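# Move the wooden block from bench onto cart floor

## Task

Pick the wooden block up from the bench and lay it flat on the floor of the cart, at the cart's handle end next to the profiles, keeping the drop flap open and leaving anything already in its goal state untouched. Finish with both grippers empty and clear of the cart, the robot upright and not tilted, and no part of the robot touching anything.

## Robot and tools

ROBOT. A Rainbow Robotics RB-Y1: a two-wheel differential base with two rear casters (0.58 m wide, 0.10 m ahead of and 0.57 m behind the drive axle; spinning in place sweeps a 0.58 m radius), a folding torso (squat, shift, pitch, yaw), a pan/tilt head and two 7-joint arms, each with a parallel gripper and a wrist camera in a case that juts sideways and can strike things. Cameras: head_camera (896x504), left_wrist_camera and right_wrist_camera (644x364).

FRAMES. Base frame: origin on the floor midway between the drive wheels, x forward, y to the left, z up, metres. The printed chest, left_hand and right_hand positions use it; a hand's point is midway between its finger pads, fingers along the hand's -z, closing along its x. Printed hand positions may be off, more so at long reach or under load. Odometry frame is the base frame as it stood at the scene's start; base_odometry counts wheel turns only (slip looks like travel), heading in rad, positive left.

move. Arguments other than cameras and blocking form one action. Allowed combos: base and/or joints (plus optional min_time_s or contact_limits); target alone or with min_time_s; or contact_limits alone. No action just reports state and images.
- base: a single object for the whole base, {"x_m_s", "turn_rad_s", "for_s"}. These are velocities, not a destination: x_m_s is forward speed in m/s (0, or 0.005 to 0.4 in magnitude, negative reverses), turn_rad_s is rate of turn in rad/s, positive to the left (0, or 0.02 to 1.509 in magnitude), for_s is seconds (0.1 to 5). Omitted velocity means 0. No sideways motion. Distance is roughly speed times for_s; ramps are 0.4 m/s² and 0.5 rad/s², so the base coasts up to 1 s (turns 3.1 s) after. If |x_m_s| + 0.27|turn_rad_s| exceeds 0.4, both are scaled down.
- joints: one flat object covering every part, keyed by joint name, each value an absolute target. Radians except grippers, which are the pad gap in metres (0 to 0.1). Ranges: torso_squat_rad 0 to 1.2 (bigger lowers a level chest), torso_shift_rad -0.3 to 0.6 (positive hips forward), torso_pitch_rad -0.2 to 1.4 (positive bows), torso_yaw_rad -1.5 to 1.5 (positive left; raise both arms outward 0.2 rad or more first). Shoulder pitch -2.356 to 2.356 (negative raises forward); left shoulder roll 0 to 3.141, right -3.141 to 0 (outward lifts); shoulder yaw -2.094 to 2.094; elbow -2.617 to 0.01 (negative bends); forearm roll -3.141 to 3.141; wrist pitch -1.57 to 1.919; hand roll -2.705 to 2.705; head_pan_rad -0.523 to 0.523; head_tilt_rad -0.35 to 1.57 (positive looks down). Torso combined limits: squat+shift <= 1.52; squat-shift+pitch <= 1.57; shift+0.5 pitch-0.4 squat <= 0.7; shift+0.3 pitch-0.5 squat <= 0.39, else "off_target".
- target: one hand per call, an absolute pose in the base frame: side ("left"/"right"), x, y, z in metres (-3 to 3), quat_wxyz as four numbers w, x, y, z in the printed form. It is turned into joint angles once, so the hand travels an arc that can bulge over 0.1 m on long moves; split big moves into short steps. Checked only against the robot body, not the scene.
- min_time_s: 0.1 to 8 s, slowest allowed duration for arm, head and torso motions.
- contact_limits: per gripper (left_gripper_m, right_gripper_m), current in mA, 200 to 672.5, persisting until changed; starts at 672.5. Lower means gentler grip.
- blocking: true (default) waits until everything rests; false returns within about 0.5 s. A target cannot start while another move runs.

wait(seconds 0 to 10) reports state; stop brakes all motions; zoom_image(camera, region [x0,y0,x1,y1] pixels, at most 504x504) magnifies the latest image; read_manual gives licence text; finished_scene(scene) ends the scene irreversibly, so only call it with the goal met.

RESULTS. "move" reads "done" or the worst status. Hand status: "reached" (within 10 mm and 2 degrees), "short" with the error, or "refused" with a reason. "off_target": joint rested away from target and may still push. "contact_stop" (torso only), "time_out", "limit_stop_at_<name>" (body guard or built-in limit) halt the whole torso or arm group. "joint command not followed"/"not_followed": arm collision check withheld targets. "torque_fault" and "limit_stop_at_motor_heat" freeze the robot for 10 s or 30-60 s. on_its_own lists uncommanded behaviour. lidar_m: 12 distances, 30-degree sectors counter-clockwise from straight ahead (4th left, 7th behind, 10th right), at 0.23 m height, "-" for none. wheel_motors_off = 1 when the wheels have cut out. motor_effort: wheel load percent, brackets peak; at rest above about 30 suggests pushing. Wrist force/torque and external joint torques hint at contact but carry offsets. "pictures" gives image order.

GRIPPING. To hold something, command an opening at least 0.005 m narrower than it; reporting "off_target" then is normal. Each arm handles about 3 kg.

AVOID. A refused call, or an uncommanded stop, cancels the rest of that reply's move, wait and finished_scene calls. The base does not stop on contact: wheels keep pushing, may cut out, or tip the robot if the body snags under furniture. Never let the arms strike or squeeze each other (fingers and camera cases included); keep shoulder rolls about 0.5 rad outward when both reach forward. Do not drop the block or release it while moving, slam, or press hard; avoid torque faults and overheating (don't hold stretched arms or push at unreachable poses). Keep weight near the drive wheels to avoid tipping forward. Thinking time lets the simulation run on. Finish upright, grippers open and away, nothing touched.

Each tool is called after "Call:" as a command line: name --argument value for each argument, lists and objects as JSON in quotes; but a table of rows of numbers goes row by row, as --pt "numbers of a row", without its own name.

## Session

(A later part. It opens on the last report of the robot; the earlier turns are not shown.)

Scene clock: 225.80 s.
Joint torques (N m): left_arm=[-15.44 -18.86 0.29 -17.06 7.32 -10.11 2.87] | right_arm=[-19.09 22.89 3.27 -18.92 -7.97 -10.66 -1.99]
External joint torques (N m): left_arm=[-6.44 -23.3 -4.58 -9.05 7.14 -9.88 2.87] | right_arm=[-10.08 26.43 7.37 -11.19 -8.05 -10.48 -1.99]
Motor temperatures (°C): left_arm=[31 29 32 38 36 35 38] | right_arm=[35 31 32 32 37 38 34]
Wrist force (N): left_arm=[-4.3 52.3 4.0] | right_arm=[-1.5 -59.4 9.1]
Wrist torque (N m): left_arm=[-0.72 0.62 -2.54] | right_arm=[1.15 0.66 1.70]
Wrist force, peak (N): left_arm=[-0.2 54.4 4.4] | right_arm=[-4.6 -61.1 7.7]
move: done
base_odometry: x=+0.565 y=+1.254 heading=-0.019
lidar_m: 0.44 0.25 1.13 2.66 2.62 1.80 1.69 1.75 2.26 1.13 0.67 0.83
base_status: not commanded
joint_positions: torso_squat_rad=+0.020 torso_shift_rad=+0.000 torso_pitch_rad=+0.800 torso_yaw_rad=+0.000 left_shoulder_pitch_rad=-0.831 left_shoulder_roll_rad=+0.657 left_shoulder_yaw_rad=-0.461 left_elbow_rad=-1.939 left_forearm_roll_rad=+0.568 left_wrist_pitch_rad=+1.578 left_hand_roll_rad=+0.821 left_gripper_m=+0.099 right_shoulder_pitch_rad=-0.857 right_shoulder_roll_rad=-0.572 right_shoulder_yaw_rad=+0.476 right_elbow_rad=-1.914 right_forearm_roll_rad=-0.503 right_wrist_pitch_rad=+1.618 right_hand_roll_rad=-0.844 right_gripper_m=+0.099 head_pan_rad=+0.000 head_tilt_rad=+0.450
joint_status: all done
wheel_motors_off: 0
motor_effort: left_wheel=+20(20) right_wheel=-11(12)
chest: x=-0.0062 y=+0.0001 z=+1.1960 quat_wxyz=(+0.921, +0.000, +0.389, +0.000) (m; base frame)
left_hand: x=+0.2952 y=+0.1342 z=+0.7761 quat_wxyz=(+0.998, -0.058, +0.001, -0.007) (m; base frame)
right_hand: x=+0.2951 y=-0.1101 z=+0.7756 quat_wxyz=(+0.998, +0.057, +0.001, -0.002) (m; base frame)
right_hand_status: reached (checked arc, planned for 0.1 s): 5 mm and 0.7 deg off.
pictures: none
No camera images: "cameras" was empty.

Call:
move --target '{"side":"right","x":0.295,"y":-0.105,"z":0.777,"quat_wxyz":[0.99805,0.06246,0,0.002]}' --cameras '[]'

Call:
move --target '{"side":"left","x":0.295,"y":0.130,"z":0.777,"quat_wxyz":[0.998,-0.06246,0.0006,-0.0105]}' --cameras '[]'

Scene clock: 227.30 s.
Joint torques (N m): left_arm=[-16.33 -18.24 0.18 -16.99 6.97 -10.25 1.5] | right_arm=[-19.58 22.84 4.43 -19.52 -8.19 -9.98 0.26]
External joint torques (N m): left_arm=[-7.34 -22.67 -4.69 -8.98 6.79 -10.02 1.5] | right_arm=[-10.56 26.38 8.55 -11.79 -8.28 -9.8 0.26]
Motor temperatures (°C): left_arm=[31 29 32 38 36 35 38] | right_arm=[35 31 32 33 37 38 34]
Wrist force (N): left_arm=[-6.9 50.6 4.7] | right_arm=[1.1 -57.4 8.5]
Wrist torque (N m): left_arm=[-0.77 0.17 -1.20] | right_arm=[1.12 0.80 -0.69]
Wrist force, peak (N): left_arm=[-3.7 52.5 4.3] | right_arm=[-1.0 -60.1 9.8]
move: done
base_odometry: x=+0.565 y=+1.254 heading=-0.019
lidar_m: 0.43 0.26 1.13 2.67 2.60 1.80 1.69 1.74 2.28 1.13 0.68 0.84
base_status: not commanded
joint_positions: torso_squat_rad=+0.020 torso_shift_rad=+0.000 torso_pitch_rad=+0.800 torso_yaw_rad=+0.000 left_shoulder_pitch_rad=-0.831 left_shoulder_roll_rad=+0.657 left_shoulder_yaw_rad=-0.461 left_elbow_rad=-1.939 left_forearm_roll_rad=+0.569 left_wrist_pitch_rad=+1.579 left_hand_roll_rad=+0.821 left_gripper_m=+0.099 right_shoulder_pitch_rad=-0.858 right_shoulder_roll_rad=-0.573 right_shoulder_yaw_rad=+0.476 right_elbow_rad=-1.914 right_forearm_roll_rad=-0.504 right_wrist_pitch_rad=+1.617 right_hand_roll_rad=-0.841 right_gripper_m=+0.099 head_pan_rad=+0.000 head_tilt_rad=+0.450
joint_status: all done
wheel_motors_off: 0
motor_effort: left_wheel=+20(21) right_wheel=-12(13)
chest: x=-0.0062 y=+0.0001 z=+1.1960 quat_wxyz=(+0.921, +0.000, +0.389, +0.000) (m; base frame)
left_hand: x=+0.2951 y=+0.1342 z=+0.7760 quat_wxyz=(+0.998, -0.058, +0.001, -0.007) (m; base frame)
right_hand: x=+0.2952 y=-0.1102 z=+0.7755 quat_wxyz=(+0.998, +0.057, +0.001, +0.000) (m; base frame)
right_hand_status: reached (checked arc, planned for 0.1 s): 5 mm and 0.7 deg off.
pictures: none
No camera images: "cameras" was empty.

Scene clock: 227.83 s.
Joint torques (N m): left_arm=[-16.57 -17.57 -1.32 -17.6 7.01 -9.55 -0.76] | right_arm=[-19.33 23.14 4.83 -19.89 -8.28 -9.86 1.32]
External joint torques (N m): left_arm=[-7.56 -22.02 -6.21 -9.59 6.83 -9.32 -0.75] | right_arm=[-10.31 26.69 8.95 -12.16 -8.36 -9.69 1.32]
Motor temperatures (°C): left_arm=[31 29 32 38 36 35 38] | right_arm=[35 31 32 33 37 38 34]
Wrist force (N): left_arm=[-2.7 49.0 3.4] | right_arm=[-2.1 -56.1 7.8]
Wrist torque (N m): left_arm=[-0.82 0.44 1.14] | right_arm=[1.08 0.20 -1.78]
Wrist force, peak (N): left_arm=[-6.0 51.2 4.5] | right_arm=[1.5 -57.5 7.9]
move: done
base_odometry: x=+0.565 y=+1.254 heading=-0.019
lidar_m: 0.42 0.25 1.12 2.68 2.62 1.81 1.68 1.74 2.26 1.12 0.66 0.81
base_status: not commanded
joint_positions: torso_squat_rad=+0.020 torso_shift_rad=+0.000 torso_pitch_rad=+0.800 torso_yaw_rad=+0.000 left_shoulder_pitch_rad=-0.831 left_shoulder_roll_rad=+0.658 left_shoulder_yaw_rad=-0.462 left_elbow_rad=-1.939 left_forearm_roll_rad=+0.570 left_wrist_pitch_rad=+1.578 left_hand_roll_rad=+0.818 left_gripper_m=+0.099 right_shoulder_pitch_rad=-0.858 right_shoulder_roll_rad=-0.573 right_shoulder_yaw_rad=+0.476 right_elbow_rad=-1.914 right_forearm_roll_rad=-0.504 right_wrist_pitch_rad=+1.617 right_hand_roll_rad=-0.841 right_gripper_m=+0.099 head_pan_rad=+0.000 head_tilt_rad=+0.450
joint_status: all done
wheel_motors_off: 0
motor_effort: left_wheel=+21(21) right_wheel=-11(12)
chest: x=-0.0062 y=+0.0001 z=+1.1960 quat_wxyz=(+0.921, +0.000, +0.389, +0.000) (m; base frame)
left_hand: x=+0.2952 y=+0.1343 z=+0.7760 quat_wxyz=(+0.998, -0.058, +0.001, -0.009) (m; base frame)
left_hand_status: reached (checked arc, planned for 0.1 s): 4 mm and 0.6 deg off.
right_hand: x=+0.2952 y=-0.1102 z=+0.7755 quat_wxyz=(+0.998, +0.057, +0.001, +0.000) (m; base frame)
pictures: none
No camera images: "cameras" was empty.

Call:
move --target '{"side":"right","x":0.295,"y":-0.105,"z":0.777,"quat_wxyz":[0.99805,0.06246,0,0.0008]}' --cameras '[]'

Call:
move --target '{"side":"left","x":0.295,"y":0.129,"z":0.777,"quat_wxyz":[0.998,-0.06246,0.0006,-0.0098]}' --cameras '[]'

Scene clock: 229.77 s.
Joint torques (N m): left_arm=[-16.59 -17.93 -1.31 -17.62 7.04 -9.65 -0.76] | right_arm=[-18.65 23.68 3.84 -19.95 -8.05 -9.77 0.62]
External joint torques (N m): left_arm=[-7.58 -22.37 -6.19 -9.61 6.86 -9.42 -0.75] | right_arm=[-9.63 27.23 7.95 -12.21 -8.13 -9.6 0.62]
Motor temperatures (°C): left_arm=[31 29 32 38 36 35 38] | right_arm=[35 31 32 33 37 39 34]
Wrist force (N): left_arm=[0.3 48.9 3.5] | right_arm=[-4.2 -56.8 8.2]
Wrist torque (N m): left_arm=[-0.75 0.95 0.53] | right_arm=[1.06 -0.10 -0.41]
Wrist force, peak (N): left_arm=[-0.8 49.7 2.9] | right_arm=[-4.7 -57.3 8.7]
move: done
base_odometry: x=+0.565 y=+1.254 heading=-0.019
lidar_m: 0.43 0.26 1.13 2.68 2.62 1.81 1.69 1.75 2.26 1.12 0.67 0.83
base_status: not commanded
joint_positions: torso_squat_rad=+0.020 torso_shift_rad=+0.000 torso_pitch_rad=+0.800 torso_yaw_rad=+0.000 left_shoulder_pitch_rad=-0.831 left_shoulder_roll_rad=+0.658 left_shoulder_yaw_rad=-0.462 left_elbow_rad=-1.939 left_forearm_roll_rad=+0.570 left_wrist_pitch_rad=+1.578 left_hand_roll_rad=+0.818 left_gripper_m=+0.099 right_shoulder_pitch_rad=-0.858 right_shoulder_roll_rad=-0.573 right_shoulder_yaw_rad=+0.476 right_elbow_rad=-1.914 right_forearm_roll_rad=-0.503 right_wrist_pitch_rad=+1.617 right_hand_roll_rad=-0.843 right_gripper_m=+0.099 head_pan_rad=+0.000 head_tilt_rad=+0.450
joint_status: all done
wheel_motors_off: 0
motor_effort: left_wheel=+20(20) right_wheel=-11(13)
chest: x=-0.0062 y=+0.0001 z=+1.1960 quat_wxyz=(+0.921, +0.000, +0.389, +0.000) (m; base frame)
left_hand: x=+0.2952 y=+0.1343 z=+0.7760 quat_wxyz=(+0.998, -0.058, +0.001, -0.009) (m; base frame)
right_hand: x=+0.2953 y=-0.1102 z=+0.7755 quat_wxyz=(+0.998, +0.057, +0.001, -0.001) (m; base frame)
right_hand_status: reached (checked arc, planned for 0.1 s): 5 mm and 0.7 deg off.
pictures: none
No camera images: "cameras" was empty.

Scene clock: 230.30 s.
Joint torques (N m): left_arm=[-17.39 -19.44 -2.45 -17.88 7.4 -10.44 0.46] | right_arm=[-18.81 23.31 4.12 -20.36 -8.42 -10.12 0.37]
External joint torques (N m): left_arm=[-8.36 -23.84 -7.31 -9.87 7.21 -10.21 0.46] | right_arm=[-9.79 26.86 8.23 -12.63 -8.5 -9.95 0.37]
Motor temperatures (°C): left_arm=[31 29 32 38 36 35 38] | right_arm=[35 31 32 33 37 39 34]
Wrist force (N): left_arm=[-3.3 55.9 6.8] | right_arm=[-1.7 -59.8 8.0]
Wrist torque (N m): left_arm=[-0.91 0.54 -0.66] | right_arm=[1.13 0.36 -0.09]
Wrist force, peak (N): left_arm=[-3.9 58.9 7.5] | right_arm=[-1.2 -60.9 7.3]
move: done
base_odometry: x=+0.565 y=+1.254 heading=-0.019
lidar_m: 0.43 0.26 1.13 2.67 2.63 1.80 1.69 1.75 2.27 1.13 0.68 0.82
base_status: not commanded
joint_positions: torso_squat_rad=+0.020 torso_shift_rad=+0.000 torso_pitch_rad=+0.800 torso_yaw_rad=+0.000 left_shoulder_pitch_rad=-0.833 left_shoulder_roll_rad=+0.656 left_shoulder_yaw_rad=-0.463 left_elbow_rad=-1.938 left_forearm_roll_rad=+0.567 left_wrist_pitch_rad=+1.579 left_hand_roll_rad=+0.820 left_gripper_m=+0.099 right_shoulder_pitch_rad=-0.858 right_shoulder_roll_rad=-0.573 right_shoulder_yaw_rad=+0.476 right_elbow_rad=-1.914 right_forearm_roll_rad=-0.503 right_wrist_pitch_rad=+1.617 right_hand_roll_rad=-0.842 right_gripper_m=+0.099 head_pan_rad=+0.000 head_tilt_rad=+0.450
joint_status: all done
wheel_motors_off: 0
motor_effort: left_wheel=+20(20) right_wheel=-12(12)
chest: x=-0.0062 y=+0.0001 z=+1.1960 quat_wxyz=(+0.921, +0.000, +0.389, +0.000) (m; base frame)
left_hand: x=+0.2952 y=+0.1336 z=+0.7760 quat_wxyz=(+0.998, -0.057, +0.001, -0.008) (m; base frame)
left_hand_status: reached (checked arc, planned for 0.1 s): 5 mm and 0.6 deg off.
right_hand: x=+0.2953 y=-0.1103 z=+0.7755 quat_wxyz=(+0.998, +0.057, +0.001, -0.001) (m; base frame)
pictures: none
No camera images: "cameras" was empty.

Call:
move --joints '{"torso_pitch_rad":0.72}' --min_time_s 2

Scene clock: 233.17 s.
Joint torques (N m): left_arm=[-19.38 -19 -1.06 -20.45 8.06 -10.23 0.62] | right_arm=[-20.58 22.74 3.36 -22.56 -8.17 -9.12 -0.14]
External joint torques (N m): left_arm=[-9.01 -23.76 -6.51 -12.58 7.99 -9.9 0.63] | right_arm=[-10.21 26.65 8.01 -14.94 -8.36 -8.85 -0.14]
Motor temperatures (°C): left_arm=[31 29 32 38 36 35 38] | right_arm=[35 31 32 33 37 39 34]
Wrist force (N): left_arm=[-1.7 54.7 -9.5] | right_arm=[0.9 -52.5 -10.8]
Wrist torque (N m): left_arm=[-0.78 0.03 -0.79] | right_arm=[0.71 0.40 0.15]
Wrist force, peak (N): left_arm=[-4.1 57.4 6.6] | right_arm=[-1.6 -60.1 8.1]
move: done
base_odometry: x=+0.565 y=+1.254 heading=-0.019
lidar_m: 0.43 0.25 1.13 2.67 2.62 1.81 1.69 1.75 2.27 1.12 0.68 0.83
base_status: not commanded
joint_positions: torso_squat_rad=+0.020 torso_shift_rad=+0.000 torso_pitch_rad=+0.721 torso_yaw_rad=+0.000 left_shoulder_pitch_rad=-0.833 left_shoulder_roll_rad=+0.656 left_shoulder_yaw_rad=-0.463 left_elbow_rad=-1.937 left_forearm_roll_rad=+0.567 left_wrist_pitch_rad=+1.579 left_hand_roll_rad=+0.820 left_gripper_m=+0.099 right_shoulder_pitch_rad=-0.858 right_shoulder_roll_rad=-0.572 right_shoulder_yaw_rad=+0.476 right_elbow_rad=-1.913 right_forearm_roll_rad=-0.503 right_wrist_pitch_rad=+1.617 right_hand_roll_rad=-0.842 right_gripper_m=+0.099 head_pan_rad=+0.000 head_tilt_rad=+0.450
joint_status: all done
wheel_motors_off: 0
motor_effort: left_wheel=+21(21) right_wheel=-11(14)
chest: x=-0.0237 y=+0.0001 z=+1.2129 quat_wxyz=(+0.936, +0.000, +0.353, +0.000) (m; base frame)
left_hand: x=+0.3098 y=+0.1338 z=+0.8176 quat_wxyz=(+0.998, -0.057, -0.038, -0.010) (m; base frame)
right_hand: x=+0.3099 y=-0.1103 z=+0.8173 quat_wxyz=(+0.998, +0.056, -0.039, +0.001) (m; base frame)
pictures: head_camera, left_wrist_camera, right_wrist_camera
camera_calibration:
head_camera: T_world_to_cam=[[-0.0155153, -0.999502, -0.0274934, 0.0381331], [-0.897054, 0.0260599, -0.441151, 0.758545], [0.441648, 0.0178185, -0.897011, 1.09983], [0, 0, 0, 1]] pos_world=[0.19531, -0.00125083, 1.32224]
left_wrist_camera: T_world_to_cam=[[0.997838, 0.00953891, 0.065029, -0.364095], [-0.0283445, -0.83022, 0.556715, -0.306288], [0.0592988, -0.557355, -0.828154, 0.805807], [0, 0, 0, 1]] pos_world=[0.306842, 0.198307, 0.861525]
right_wrist_camera: T_world_to_cam=[[-0.99407, -0.0232949, -0.106219, 0.391093], [-0.082402, 0.798742, 0.596005, -0.346417], [0.0709573, 0.601223, -0.795924, 0.767023], [0, 0, 0, 1]] pos_world=[0.305802, -0.175344, 0.8585]

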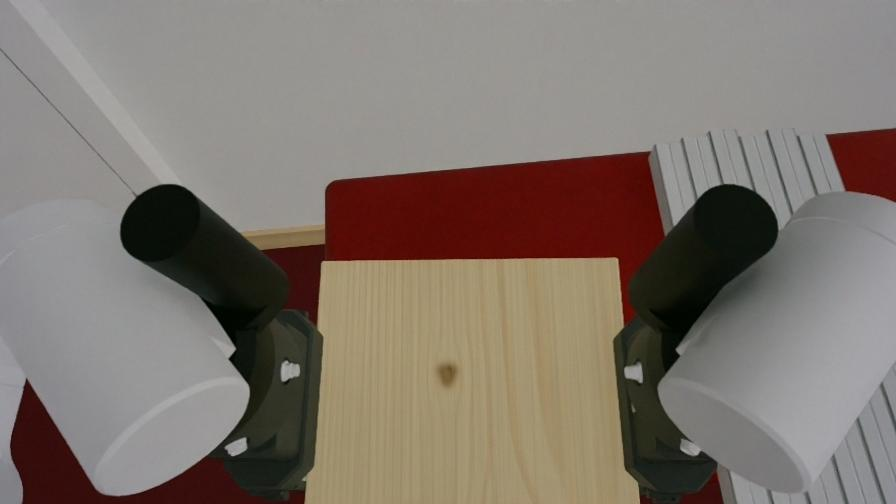

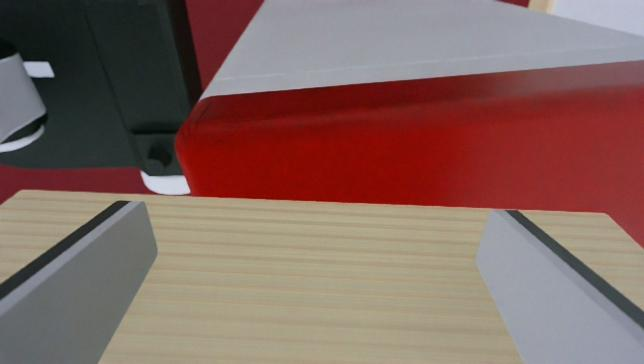

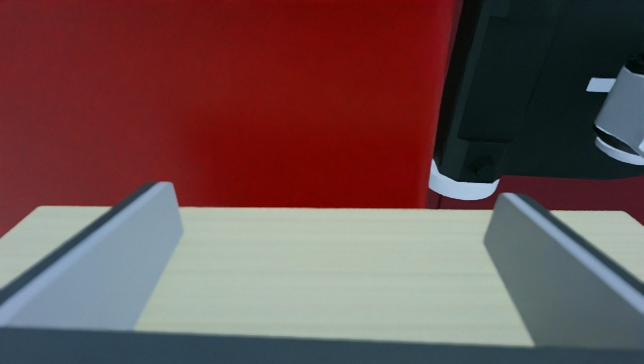

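Call:
move --base '{"x_m_s":-0.2,"for_s":3.3}' --cameras '["head_camera"]'

Call:
move --base '{"turn_rad_s":-0.4,"for_s":3.88}' --cameras '[]'

Call:
move --base '{"x_m_s":0.3,"for_s":4.77}' --cameras '["head_camera"]'

Call:
move --base '{"turn_rad_s":0.4,"for_s":3.93}'

Scene clock: 242.47 s.
Joint torques (N m): left_arm=[-20.19 -18.95 -0.25 -20.97 8.07 -10.11 0.6] | right_arm=[-21.76 22.94 2.89 -22.84 -8.12 -9.06 0.06]
External joint torques (N m): left_arm=[-9.82 -23.71 -5.69 -13.1 8 -9.78 0.61] | right_arm=[-11.39 26.85 7.53 -15.22 -8.31 -8.78 0.05]
Motor temperatures (°C): left_arm=[31 29 32 39 36 36 38] | right_arm=[35 31 32 34 38 39 34]
Wrist force (N): left_arm=[-2.2 53.6 -9.6] | right_arm=[0.8 -52.3 -10.5]
Wrist torque (N m): left_arm=[-0.70 0.03 -0.72] | right_arm=[0.72 0.40 0.12]
Wrist force, peak (N): left_arm=[-1.7 54.9 -9.3] | right_arm=[0.4 -53.1 -10.6]
move: done
base_odometry: x=-0.095 y=+1.267 heading=-0.019
lidar_m: 0.91 1.54 1.99 4.36 1.60 1.10 1.03 1.07 1.40 3.18 1.33 1.14
base_status: done (sent for 3.3 of 3.3 s)
joint_positions: torso_squat_rad=+0.020 torso_shift_rad=+0.000 torso_pitch_rad=+0.721 torso_yaw_rad=+0.000 left_shoulder_pitch_rad=-0.832 left_shoulder_roll_rad=+0.656 left_shoulder_yaw_rad=-0.463 left_elbow_rad=-1.937 left_forearm_roll_rad=+0.567 left_wrist_pitch_rad=+1.579 left_hand_roll_rad=+0.820 left_gripper_m=+0.099 right_shoulder_pitch_rad=-0.857 right_shoulder_roll_rad=-0.572 right_shoulder_yaw_rad=+0.476 right_elbow_rad=-1.913 right_forearm_roll_rad=-0.503 right_wrist_pitch_rad=+1.617 right_hand_roll_rad=-0.842 right_gripper_m=+0.099 head_pan_rad=+0.000 head_tilt_rad=+0.450
joint_status: not commanded
wheel_motors_off: 0
motor_effort: left_wheel=-8(31) right_wheel=+7(33)
chest: x=-0.0237 y=+0.0001 z=+1.2129 quat_wxyz=(+0.936, +0.000, +0.353, +0.000) (m; base frame)
left_hand: x=+0.3097 y=+0.1339 z=+0.8175 quat_wxyz=(+0.998, -0.057, -0.038, -0.010) (m; base frame)
right_hand: x=+0.3098 y=-0.1103 z=+0.8172 quat_wxyz=(+0.998, +0.056, -0.038, +0.001) (m; base frame)
pictures: head_camera
camera_calibration:
head_camera: T_world_to_cam=[[-0.0155153, -0.999502, -0.0274934, 0.0381346], [-0.897054, 0.0260599, -0.441151, 0.758635], [0.441648, 0.0178185, -0.897011, 1.09979], [0, 0, 0, 1]] pos_world=[0.19541, -0.00125083, 1.32224]

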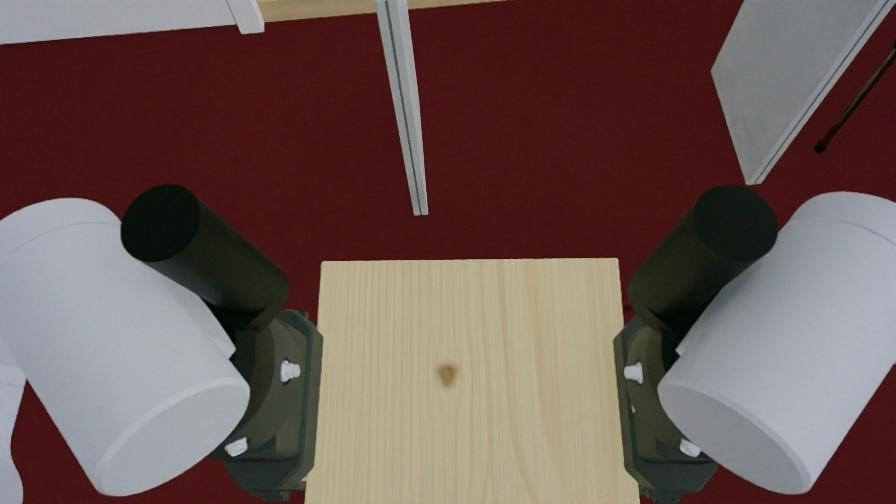

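Scene clock: 247.47 s.
Joint torques (N m): left_arm=[-20.14 -19.24 -0.38 -20.85 8.18 -10.18 0.73] | right_arm=[-21.73 22.16 2.89 -22.82 -8.13 -9.1 0.12]
External joint torques (N m): left_arm=[-9.77 -23.99 -5.82 -12.99 8.11 -9.85 0.73] | right_arm=[-11.36 26.07 7.54 -15.2 -8.32 -8.82 0.11]
Motor temperatures (°C): left_arm=[31 29 32 39 36 36 38] | right_arm=[35 32 32 34 38 40 34]
Wrist force (N): left_arm=[-1.6 54.1 -9.3] | right_arm=[1.5 -51.9 -9.7]
Wrist torque (N m): left_arm=[-0.73 0.06 -0.77] | right_arm=[0.65 0.41 0.12]
Wrist force, peak (N): left_arm=[-2.3 54.9 -9.5] | right_arm=[1.1 -53.5 -10.3]
move: done
base_odometry: x=-0.095 y=+1.267 heading=-1.565
lidar_m: 3.31 1.34 1.14 0.90 1.54 2.01 4.35 1.59 1.11 1.05 1.06 1.38
base_status: done (sent for 3.87 of 3.87 s)
joint_positions: torso_squat_rad=+0.020 torso_shift_rad=+0.000 torso_pitch_rad=+0.721 torso_yaw_rad=+0.000 left_shoulder_pitch_rad=-0.832 left_shoulder_roll_rad=+0.656 left_shoulder_yaw_rad=-0.463 left_elbow_rad=-1.937 left_forearm_roll_rad=+0.567 left_wrist_pitch_rad=+1.579 left_hand_roll_rad=+0.820 left_gripper_m=+0.099 right_shoulder_pitch_rad=-0.857 right_shoulder_roll_rad=-0.572 right_shoulder_yaw_rad=+0.476 right_elbow_rad=-1.913 right_forearm_roll_rad=-0.503 right_wrist_pitch_rad=+1.617 right_hand_roll_rad=-0.842 right_gripper_m=+0.099 head_pan_rad=+0.000 head_tilt_rad=+0.450
joint_status: not commanded
wheel_motors_off: 0
motor_effort: left_wheel=+15(48) right_wheel=-1(43)
chest: x=-0.0237 y=+0.0001 z=+1.2129 quat_wxyz=(+0.936, +0.000, +0.353, +0.000) (m; base frame)
left_hand: x=+0.3097 y=+0.1339 z=+0.8175 quat_wxyz=(+0.998, -0.057, -0.038, -0.010) (m; base frame)
right_hand: x=+0.3098 y=-0.1102 z=+0.8172 quat_wxyz=(+0.998, +0.057, -0.038, +0.001) (m; base frame)
pictures: none
No camera images: "cameras" was empty.

Scene clock: 253.33 s.
Joint torques (N m): left_arm=[-19.89 -19.26 -0.03 -21.08 8.14 -10 0.64] | right_arm=[-22.17 22.38 2.65 -22.95 -8.12 -8.98 0.05]
External joint torques (N m): left_arm=[-9.53 -24.02 -5.48 -13.21 8.07 -9.66 0.64] | right_arm=[-11.81 26.28 7.29 -15.33 -8.31 -8.71 0.04]
Motor temperatures (°C): left_arm=[31 29 32 39 37 36 38] | right_arm=[35 32 32 35 38 40 34]
Wrist force (N): left_arm=[-3.0 53.8 -9.8] | right_arm=[1.1 -52.5 -10.5]
Wrist torque (N m): left_arm=[-0.65 -0.06 -0.76] | right_arm=[0.70 0.38 0.11]
Wrist force, peak (N): left_arm=[-2.4 54.7 -9.5] | right_arm=[2.7 -53.2 -10.4]
move: done
base_odometry: x=-0.088 y=-0.163 heading=-1.565
lidar_m: 2.99 1.18 0.83 0.77 0.81 1.78 4.87 1.46 1.01 0.95 0.96 1.26
base_status: done (sent for 4.77 of 4.77 s)
joint_positions: torso_squat_rad=+0.020 torso_shift_rad=+0.000 torso_pitch_rad=+0.721 torso_yaw_rad=+0.000 left_shoulder_pitch_rad=-0.832 left_shoulder_roll_rad=+0.656 left_shoulder_yaw_rad=-0.463 left_elbow_rad=-1.937 left_forearm_roll_rad=+0.567 left_wrist_pitch_rad=+1.579 left_hand_roll_rad=+0.820 left_gripper_m=+0.099 right_shoulder_pitch_rad=-0.857 right_shoulder_roll_rad=-0.572 right_shoulder_yaw_rad=+0.476 right_elbow_rad=-1.913 right_forearm_roll_rad=-0.503 right_wrist_pitch_rad=+1.617 right_hand_roll_rad=-0.842 right_gripper_m=+0.099 head_pan_rad=+0.000 head_tilt_rad=+0.450
joint_status: not commanded
wheel_motors_off: 0
motor_effort: left_wheel=+2(45) right_wheel=-4(34)
chest: x=-0.0236 y=+0.0001 z=+1.2128 quat_wxyz=(+0.936, +0.000, +0.353, +0.000) (m; base frame)
left_hand: x=+0.3097 y=+0.1339 z=+0.8175 quat_wxyz=(+0.998, -0.057, -0.038, -0.010) (m; base frame)
right_hand: x=+0.3098 y=-0.1102 z=+0.8171 quat_wxyz=(+0.998, +0.057, -0.038, +0.001) (m; base frame)
pictures: head_camera
camera_calibration:
head_camera: T_world_to_cam=[[-0.0155192, -0.999502, -0.0274896, 0.0381292], [-0.897113, 0.0260593, -0.441032, 0.758534], [0.441529, 0.0178169, -0.89707, 1.09975], [0, 0, 0, 1]] pos_world=[0.19551, -0.00125082, 1.32214]

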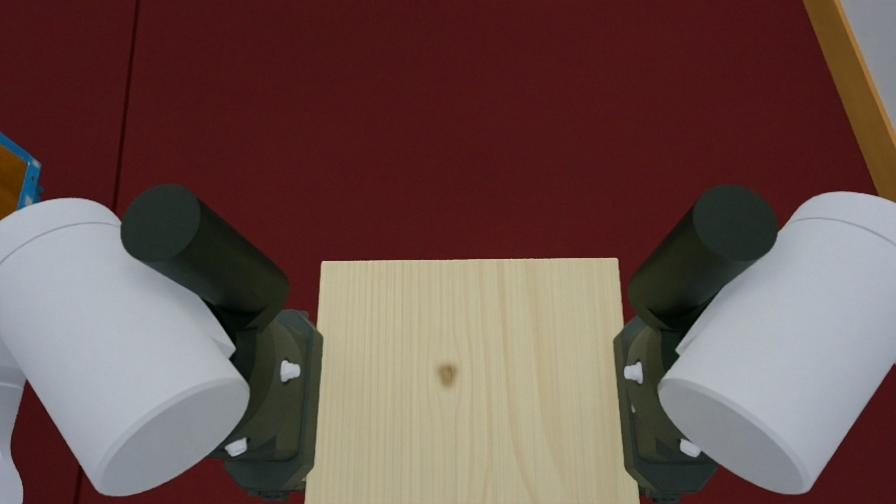

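Scene clock: 258.40 s.
Joint torques (N m): left_arm=[-19.69 -19.29 -0.12 -21.09 8.11 -10.1 0.59] | right_arm=[-22.2 22.09 2.67 -23.11 -8.04 -8.96 -0.01]
External joint torques (N m): left_arm=[-9.32 -24.05 -5.57 -13.22 8.05 -9.76 0.6] | right_arm=[-11.84 25.99 7.31 -15.49 -8.23 -8.68 -0.01]
Motor temperatures (°C): left_arm=[32 29 32 39 37 36 38] | right_arm=[35 32 32 35 38 40 34]
Wrist force (N): left_arm=[-2.6 53.8 -10.1] | right_arm=[1.5 -52.1 -10.2]
Wrist torque (N m): left_arm=[-0.71 -0.07 -0.79] | right_arm=[0.66 0.41 0.07]
Wrist force, peak (N): left_arm=[-3.4 54.8 -9.9] | right_arm=[1.5 -53.6 -10.1]
move: done
base_odometry: x=-0.088 y=-0.163 heading=+0.007
lidar_m: 0.78 0.81 1.77 4.55 1.42 0.99 0.94 0.98 1.30 3.13 1.17 0.84
base_status: done (sent for 3.93 of 3.93 s)
joint_positions: torso_squat_rad=+0.020 torso_shift_rad=+0.000 torso_pitch_rad=+0.721 torso_yaw_rad=+0.000 left_shoulder_pitch_rad=-0.832 left_shoulder_roll_rad=+0.656 left_shoulder_yaw_rad=-0.463 left_elbow_rad=-1.937 left_forearm_roll_rad=+0.567 left_wrist_pitch_rad=+1.579 left_hand_roll_rad=+0.820 left_gripper_m=+0.099 right_shoulder_pitch_rad=-0.857 right_shoulder_roll_rad=-0.572 right_shoulder_yaw_rad=+0.476 right_elbow_rad=-1.913 right_forearm_roll_rad=-0.503 right_wrist_pitch_rad=+1.617 right_hand_roll_rad=-0.842 right_gripper_m=+0.099 head_pan_rad=+0.000 head_tilt_rad=+0.450
joint_status: not commanded
wheel_motors_off: 0
motor_effort: left_wheel=-1(40) right_wheel=+16(38)
chest: x=-0.0236 y=+0.0001 z=+1.2128 quat_wxyz=(+0.936, +0.000, +0.353, +0.000) (m; base frame)
left_hand: x=+0.3097 y=+0.1339 z=+0.8175 quat_wxyz=(+0.998, -0.057, -0.038, -0.010) (m; base frame)
right_hand: x=+0.3098 y=-0.1102 z=+0.8171 quat_wxyz=(+0.998, +0.057, -0.038, +0.001) (m; base frame)
pictures: head_camera, left_wrist_camera, right_wrist_camera
camera_calibration:
head_camera: T_world_to_cam=[[-0.0155192, -0.999502, -0.0274896, 0.0381276], [-0.897113, 0.0260593, -0.441032, 0.758445], [0.441529, 0.0178169, -0.89707, 1.0998], [0, 0, 0, 1]] pos_world=[0.19541, -0.00125082, 1.32214]
left_wrist_camera: T_world_to_cam=[[0.997861, 0.00952473, 0.0646696, -0.363784], [-0.0281483, -0.83029, 0.55662, -0.306114], [0.0589962, -0.55725, -0.828247, 0.805932], [0, 0, 0, 1]] pos_world=[0.306842, 0.198407, 0.861425]
right_wrist_camera: T_world_to_cam=[[-0.994131, -0.0233415, -0.105639, 0.390485], [-0.0820935, 0.798723, 0.596072, -0.346542], [0.0704628, 0.601246, -0.795951, 0.76699], [0, 0, 0, 1]] pos_world=[0.305699, -0.175244, 0.858302]

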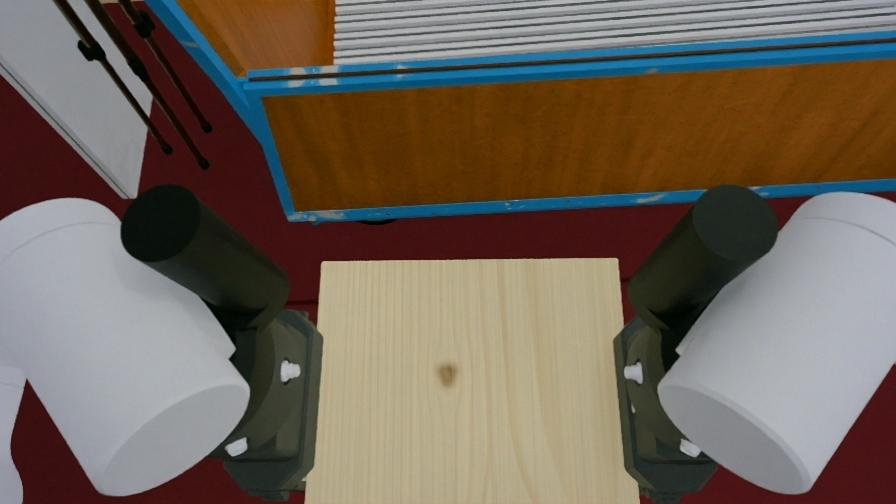

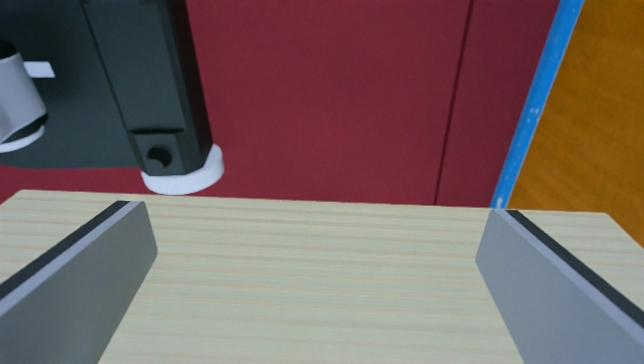

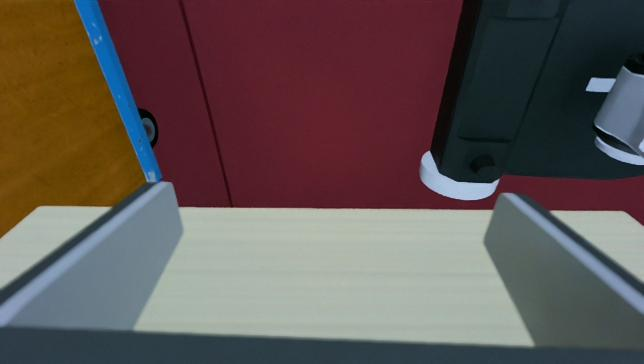

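Call:
move --base '{"turn_rad_s":-0.4,"for_s":3.93}' --cameras '[]'

Call:
move --base '{"x_m_s":-0.3,"for_s":4.77}' --cameras '[]'

Call:
move --base '{"turn_rad_s":0.4,"for_s":3.87}' --cameras '["head_camera"]'

Call:
move --base '{"x_m_s":0.2,"for_s":3.3}'

Scene clock: 299.20 s.
Joint torques (N m): left_arm=[-19.87 -19.03 -0.09 -21 8.21 -10.05 0.66] | right_arm=[-21.93 22.19 2.8 -23.06 -8.16 -8.79 0.02]
External joint torques (N m): left_arm=[-9.5 -23.79 -5.53 -13.13 8.14 -9.71 0.67] | right_arm=[-11.57 26.09 7.45 -15.44 -8.35 -8.52 0.02]
Motor temperatures (°C): left_arm=[32 29 32 40 37 37 38] | right_arm=[35 32 32 36 39 40 34]
Wrist force (N): left_arm=[-2.7 53.6 -8.8] | right_arm=[1.8 -51.7 -9.8]
Wrist torque (N m): left_arm=[-0.68 -0.09 -0.79] | right_arm=[0.64 0.42 0.11]
Wrist force, peak (N): left_arm=[-2.7 55.0 -10.4] | right_arm=[1.2 -53.3 -11.0]
move: done
base_odometry: x=-0.088 y=-0.163 heading=-1.565
lidar_m: 2.99 1.19 0.84 0.79 0.81 1.77 4.86 1.46 1.01 0.95 0.97 1.26
base_status: done (sent for 3.93 of 3.93 s)
joint_positions: torso_squat_rad=+0.020 torso_shift_rad=+0.000 torso_pitch_rad=+0.721 torso_yaw_rad=+0.000 left_shoulder_pitch_rad=-0.832 left_shoulder_roll_rad=+0.656 left_shoulder_yaw_rad=-0.463 left_elbow_rad=-1.937 left_forearm_roll_rad=+0.567 left_wrist_pitch_rad=+1.579 left_hand_roll_rad=+0.820 left_gripper_m=+0.099 right_shoulder_pitch_rad=-0.857 right_shoulder_roll_rad=-0.572 right_shoulder_yaw_rad=+0.476 right_elbow_rad=-1.913 right_forearm_roll_rad=-0.503 right_wrist_pitch_rad=+1.617 right_hand_roll_rad=-0.842 right_gripper_m=+0.099 head_pan_rad=+0.000 head_tilt_rad=+0.450
joint_status: not commanded
wheel_motors_off: 0
motor_effort: left_wheel=+16(37) right_wheel=+2(37)
chest: x=-0.0236 y=+0.0001 z=+1.2128 quat_wxyz=(+0.936, +0.000, +0.353, +0.000) (m; base frame)
left_hand: x=+0.3097 y=+0.1339 z=+0.8175 quat_wxyz=(+0.998, -0.057, -0.038, -0.010) (m; base frame)
right_hand: x=+0.3098 y=-0.1102 z=+0.8171 quat_wxyz=(+0.998, +0.057, -0.038, +0.001) (m; base frame)
pictures: none
No camera images: "cameras" was empty.

Scene clock: 305.17 s.
Joint torques (N m): left_arm=[-20.36 -19.08 0.05 -21.28 8.06 -10.01 0.69] | right_arm=[-21.95 21.86 2.6 -23.14 -8.16 -8.92 0.14]
External joint torques (N m): left_arm=[-9.99 -23.83 -5.4 -13.41 7.99 -9.67 0.69] | right_arm=[-11.58 25.77 7.25 -15.52 -8.35 -8.65 0.14]
Motor temperatures (°C): left_arm=[32 29 32 40 37 37 38] | right_arm=[36 32 32 37 39 41 34]
Wrist force (N): left_arm=[-1.9 53.9 -9.4] | right_arm=[1.2 -52.8 -10.8]
Wrist torque (N m): left_arm=[-0.71 0.04 -0.74] | right_arm=[0.72 0.40 0.05]
Wrist force, peak (N): left_arm=[-1.3 54.6 -10.7] | right_arm=[1.2 -53.4 -10.3]
move: done
base_odometry: x=-0.095 y=+1.267 heading=-1.565
lidar_m: 3.30 1.33 1.14 0.92 1.54 2.02 4.34 1.58 1.10 1.04 1.06 1.39
base_status: done (sent for 4.77 of 4.77 s)
joint_positions: torso_squat_rad=+0.020 torso_shift_rad=+0.000 torso_pitch_rad=+0.721 torso_yaw_rad=+0.000 left_shoulder_pitch_rad=-0.832 left_shoulder_roll_rad=+0.656 left_shoulder_yaw_rad=-0.463 left_elbow_rad=-1.937 left_forearm_roll_rad=+0.567 left_wrist_pitch_rad=+1.579 left_hand_roll_rad=+0.820 left_gripper_m=+0.099 right_shoulder_pitch_rad=-0.857 right_shoulder_roll_rad=-0.572 right_shoulder_yaw_rad=+0.476 right_elbow_rad=-1.913 right_forearm_roll_rad=-0.503 right_wrist_pitch_rad=+1.617 right_hand_roll_rad=-0.842 right_gripper_m=+0.099 head_pan_rad=+0.000 head_tilt_rad=+0.450
joint_status: not commanded
wheel_motors_off: 0
motor_effort: left_wheel=+1(28) right_wheel=-2(40)
chest: x=-0.0237 y=+0.0001 z=+1.2129 quat_wxyz=(+0.936, +0.000, +0.353, +0.000) (m; base frame)
left_hand: x=+0.3097 y=+0.1339 z=+0.8175 quat_wxyz=(+0.998, -0.057, -0.038, -0.010) (m; base frame)
right_hand: x=+0.3098 y=-0.1102 z=+0.8171 quat_wxyz=(+0.998, +0.056, -0.038, +0.001) (m; base frame)
pictures: none
No camera images: "cameras" was empty.

Scene clock: 310.17 s.
Joint torques (N m): left_arm=[-20.1 -18.89 -0.13 -21.21 8.19 -10.11 0.5] | right_arm=[-22.24 22.29 2.72 -23.04 -7.97 -9.09 -0.13]
External joint torques (N m): left_arm=[-9.74 -23.65 -5.57 -13.35 8.12 -9.77 0.51] | right_arm=[-11.88 26.19 7.36 -15.42 -8.16 -8.81 -0.14]
Motor temperatures (°C): left_arm=[32 29 32 40 37 37 38] | right_arm=[36 32 32 37 39 41 34]
Wrist force (N): left_arm=[-1.7 53.7 -8.8] | right_arm=[1.4 -52.6 -9.7]
Wrist torque (N m): left_arm=[-0.69 0.02 -0.75] | right_arm=[0.73 0.37 0.09]
Wrist force, peak (N): left_arm=[-1.8 54.8 -9.7] | right_arm=[1.4 -53.2 -10.4]
move: done
base_odometry: x=-0.095 y=+1.267 heading=-0.019
lidar_m: 0.91 1.55 2.00 4.35 1.59 1.10 1.03 1.08 1.38 3.17 1.33 1.15
base_status: done (sent for 3.87 of 3.87 s)
joint_positions: torso_squat_rad=+0.020 torso_shift_rad=+0.000 torso_pitch_rad=+0.721 torso_yaw_rad=+0.000 left_shoulder_pitch_rad=-0.832 left_shoulder_roll_rad=+0.656 left_shoulder_yaw_rad=-0.463 left_elbow_rad=-1.937 left_forearm_roll_rad=+0.567 left_wrist_pitch_rad=+1.579 left_hand_roll_rad=+0.820 left_gripper_m=+0.099 right_shoulder_pitch_rad=-0.857 right_shoulder_roll_rad=-0.572 right_shoulder_yaw_rad=+0.476 right_elbow_rad=-1.913 right_forearm_roll_rad=-0.503 right_wrist_pitch_rad=+1.617 right_hand_roll_rad=-0.842 right_gripper_m=+0.099 head_pan_rad=+0.000 head_tilt_rad=+0.450
joint_status: not commanded
wheel_motors_off: 0
motor_effort: left_wheel=-1(33) right_wheel=+15(43)
chest: x=-0.0237 y=+0.0001 z=+1.2129 quat_wxyz=(+0.936, +0.000, +0.353, +0.000) (m; base frame)
left_hand: x=+0.3097 y=+0.1339 z=+0.8175 quat_wxyz=(+0.998, -0.057, -0.038, -0.010) (m; base frame)
right_hand: x=+0.3098 y=-0.1102 z=+0.8171 quat_wxyz=(+0.998, +0.056, -0.038, +0.001) (m; base frame)
pictures: head_camera
camera_calibration:
head_camera: T_world_to_cam=[[-0.0155153, -0.999502, -0.0274934, 0.0381346], [-0.897054, 0.0260599, -0.441151, 0.758635], [0.441648, 0.0178185, -0.897011, 1.09979], [0, 0, 0, 1]] pos_world=[0.19541, -0.00125083, 1.32224]

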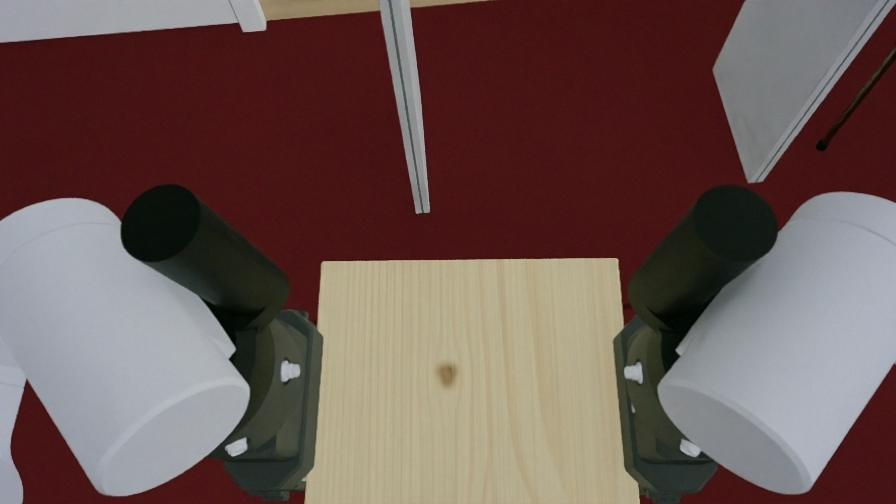

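Scene clock: 314.37 s.
Joint torques (N m): left_arm=[-19.96 -19.36 0 -21.1 8.25 -10.08 0.67] | right_arm=[-21.64 22.13 2.61 -22.97 -8.19 -8.95 0.05]
External joint torques (N m): left_arm=[-9.59 -24.12 -5.45 -13.23 8.18 -9.74 0.67] | right_arm=[-11.28 26.03 7.25 -15.35 -8.38 -8.68 0.04]
Motor temperatures (°C): left_arm=[32 29 32 40 37 37 38] | right_arm=[36 32 32 37 39 41 34]
Wrist force (N): left_arm=[-3.0 54.7 -9.7] | right_arm=[1.5 -52.5 -11.0]
Wrist torque (N m): left_arm=[-0.81 -0.09 -0.76] | right_arm=[0.70 0.41 0.06]
Wrist force, peak (N): left_arm=[-2.3 54.9 -9.6] | right_arm=[2.3 -53.3 -9.7]
move: done
base_odometry: x=+0.565 y=+1.255 heading=-0.019
lidar_m: 0.40 0.25 1.14 2.69 2.61 1.79 1.69 1.75 2.26 1.14 0.67 0.83
base_status: done (sent for 3.3 of 3.3 s)
joint_positions: torso_squat_rad=+0.020 torso_shift_rad=+0.000 torso_pitch_rad=+0.721 torso_yaw_rad=+0.000 left_shoulder_pitch_rad=-0.832 left_shoulder_roll_rad=+0.656 left_shoulder_yaw_rad=-0.463 left_elbow_rad=-1.937 left_forearm_roll_rad=+0.567 left_wrist_pitch_rad=+1.579 left_hand_roll_rad=+0.820 left_gripper_m=+0.099 right_shoulder_pitch_rad=-0.857 right_shoulder_roll_rad=-0.572 right_shoulder_yaw_rad=+0.476 right_elbow_rad=-1.913 right_forearm_roll_rad=-0.503 right_wrist_pitch_rad=+1.617 right_hand_roll_rad=-0.842 right_gripper_m=+0.099 head_pan_rad=+0.000 head_tilt_rad=+0.450
joint_status: not commanded
wheel_motors_off: 0
motor_effort: left_wheel=+4(34) right_wheel=-3(46)
chest: x=-0.0236 y=+0.0001 z=+1.2128 quat_wxyz=(+0.936, +0.000, +0.353, +0.000) (m; base frame)
left_hand: x=+0.3097 y=+0.1339 z=+0.8175 quat_wxyz=(+0.998, -0.057, -0.038, -0.010) (m; base frame)
right_hand: x=+0.3098 y=-0.1102 z=+0.8171 quat_wxyz=(+0.998, +0.057, -0.038, +0.001) (m; base frame)
pictures: head_camera, left_wrist_camera, right_wrist_camera
camera_calibration:
head_camera: T_world_to_cam=[[-0.015518, -0.999502, -0.0274938, 0.0381329], [-0.897094, 0.0260608, -0.44107, 0.758491], [0.441567, 0.01782, -0.897051, 1.09976], [0, 0, 0, 1]] pos_world=[0.19541, -0.00125083, 1.32214]
left_wrist_camera: T_world_to_cam=[[0.997861, 0.00952473, 0.0646696, -0.363784], [-0.0281483, -0.83029, 0.55662, -0.306114], [0.0589962, -0.55725, -0.828247, 0.805932], [0, 0, 0, 1]] pos_world=[0.306842, 0.198407, 0.861425]
right_wrist_camera: T_world_to_cam=[[-0.994138, -0.0234068, -0.10555, 0.390399], [-0.0820886, 0.798754, 0.596032, -0.346504], [0.0703572, 0.601203, -0.795993, 0.767052], [0, 0, 0, 1]] pos_world=[0.305699, -0.175244, 0.858302]

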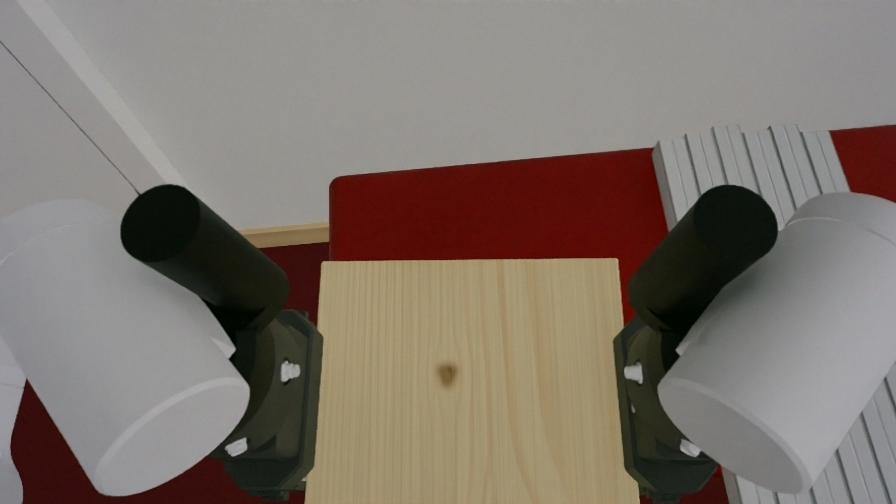

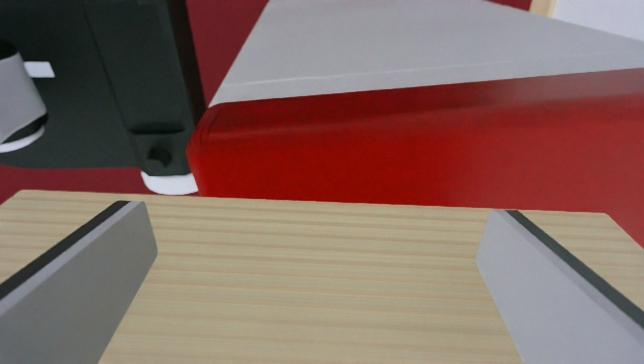

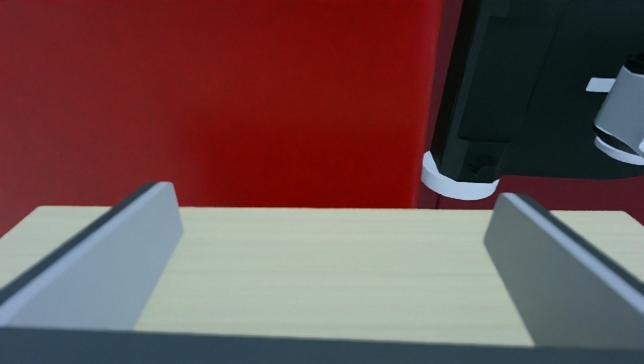

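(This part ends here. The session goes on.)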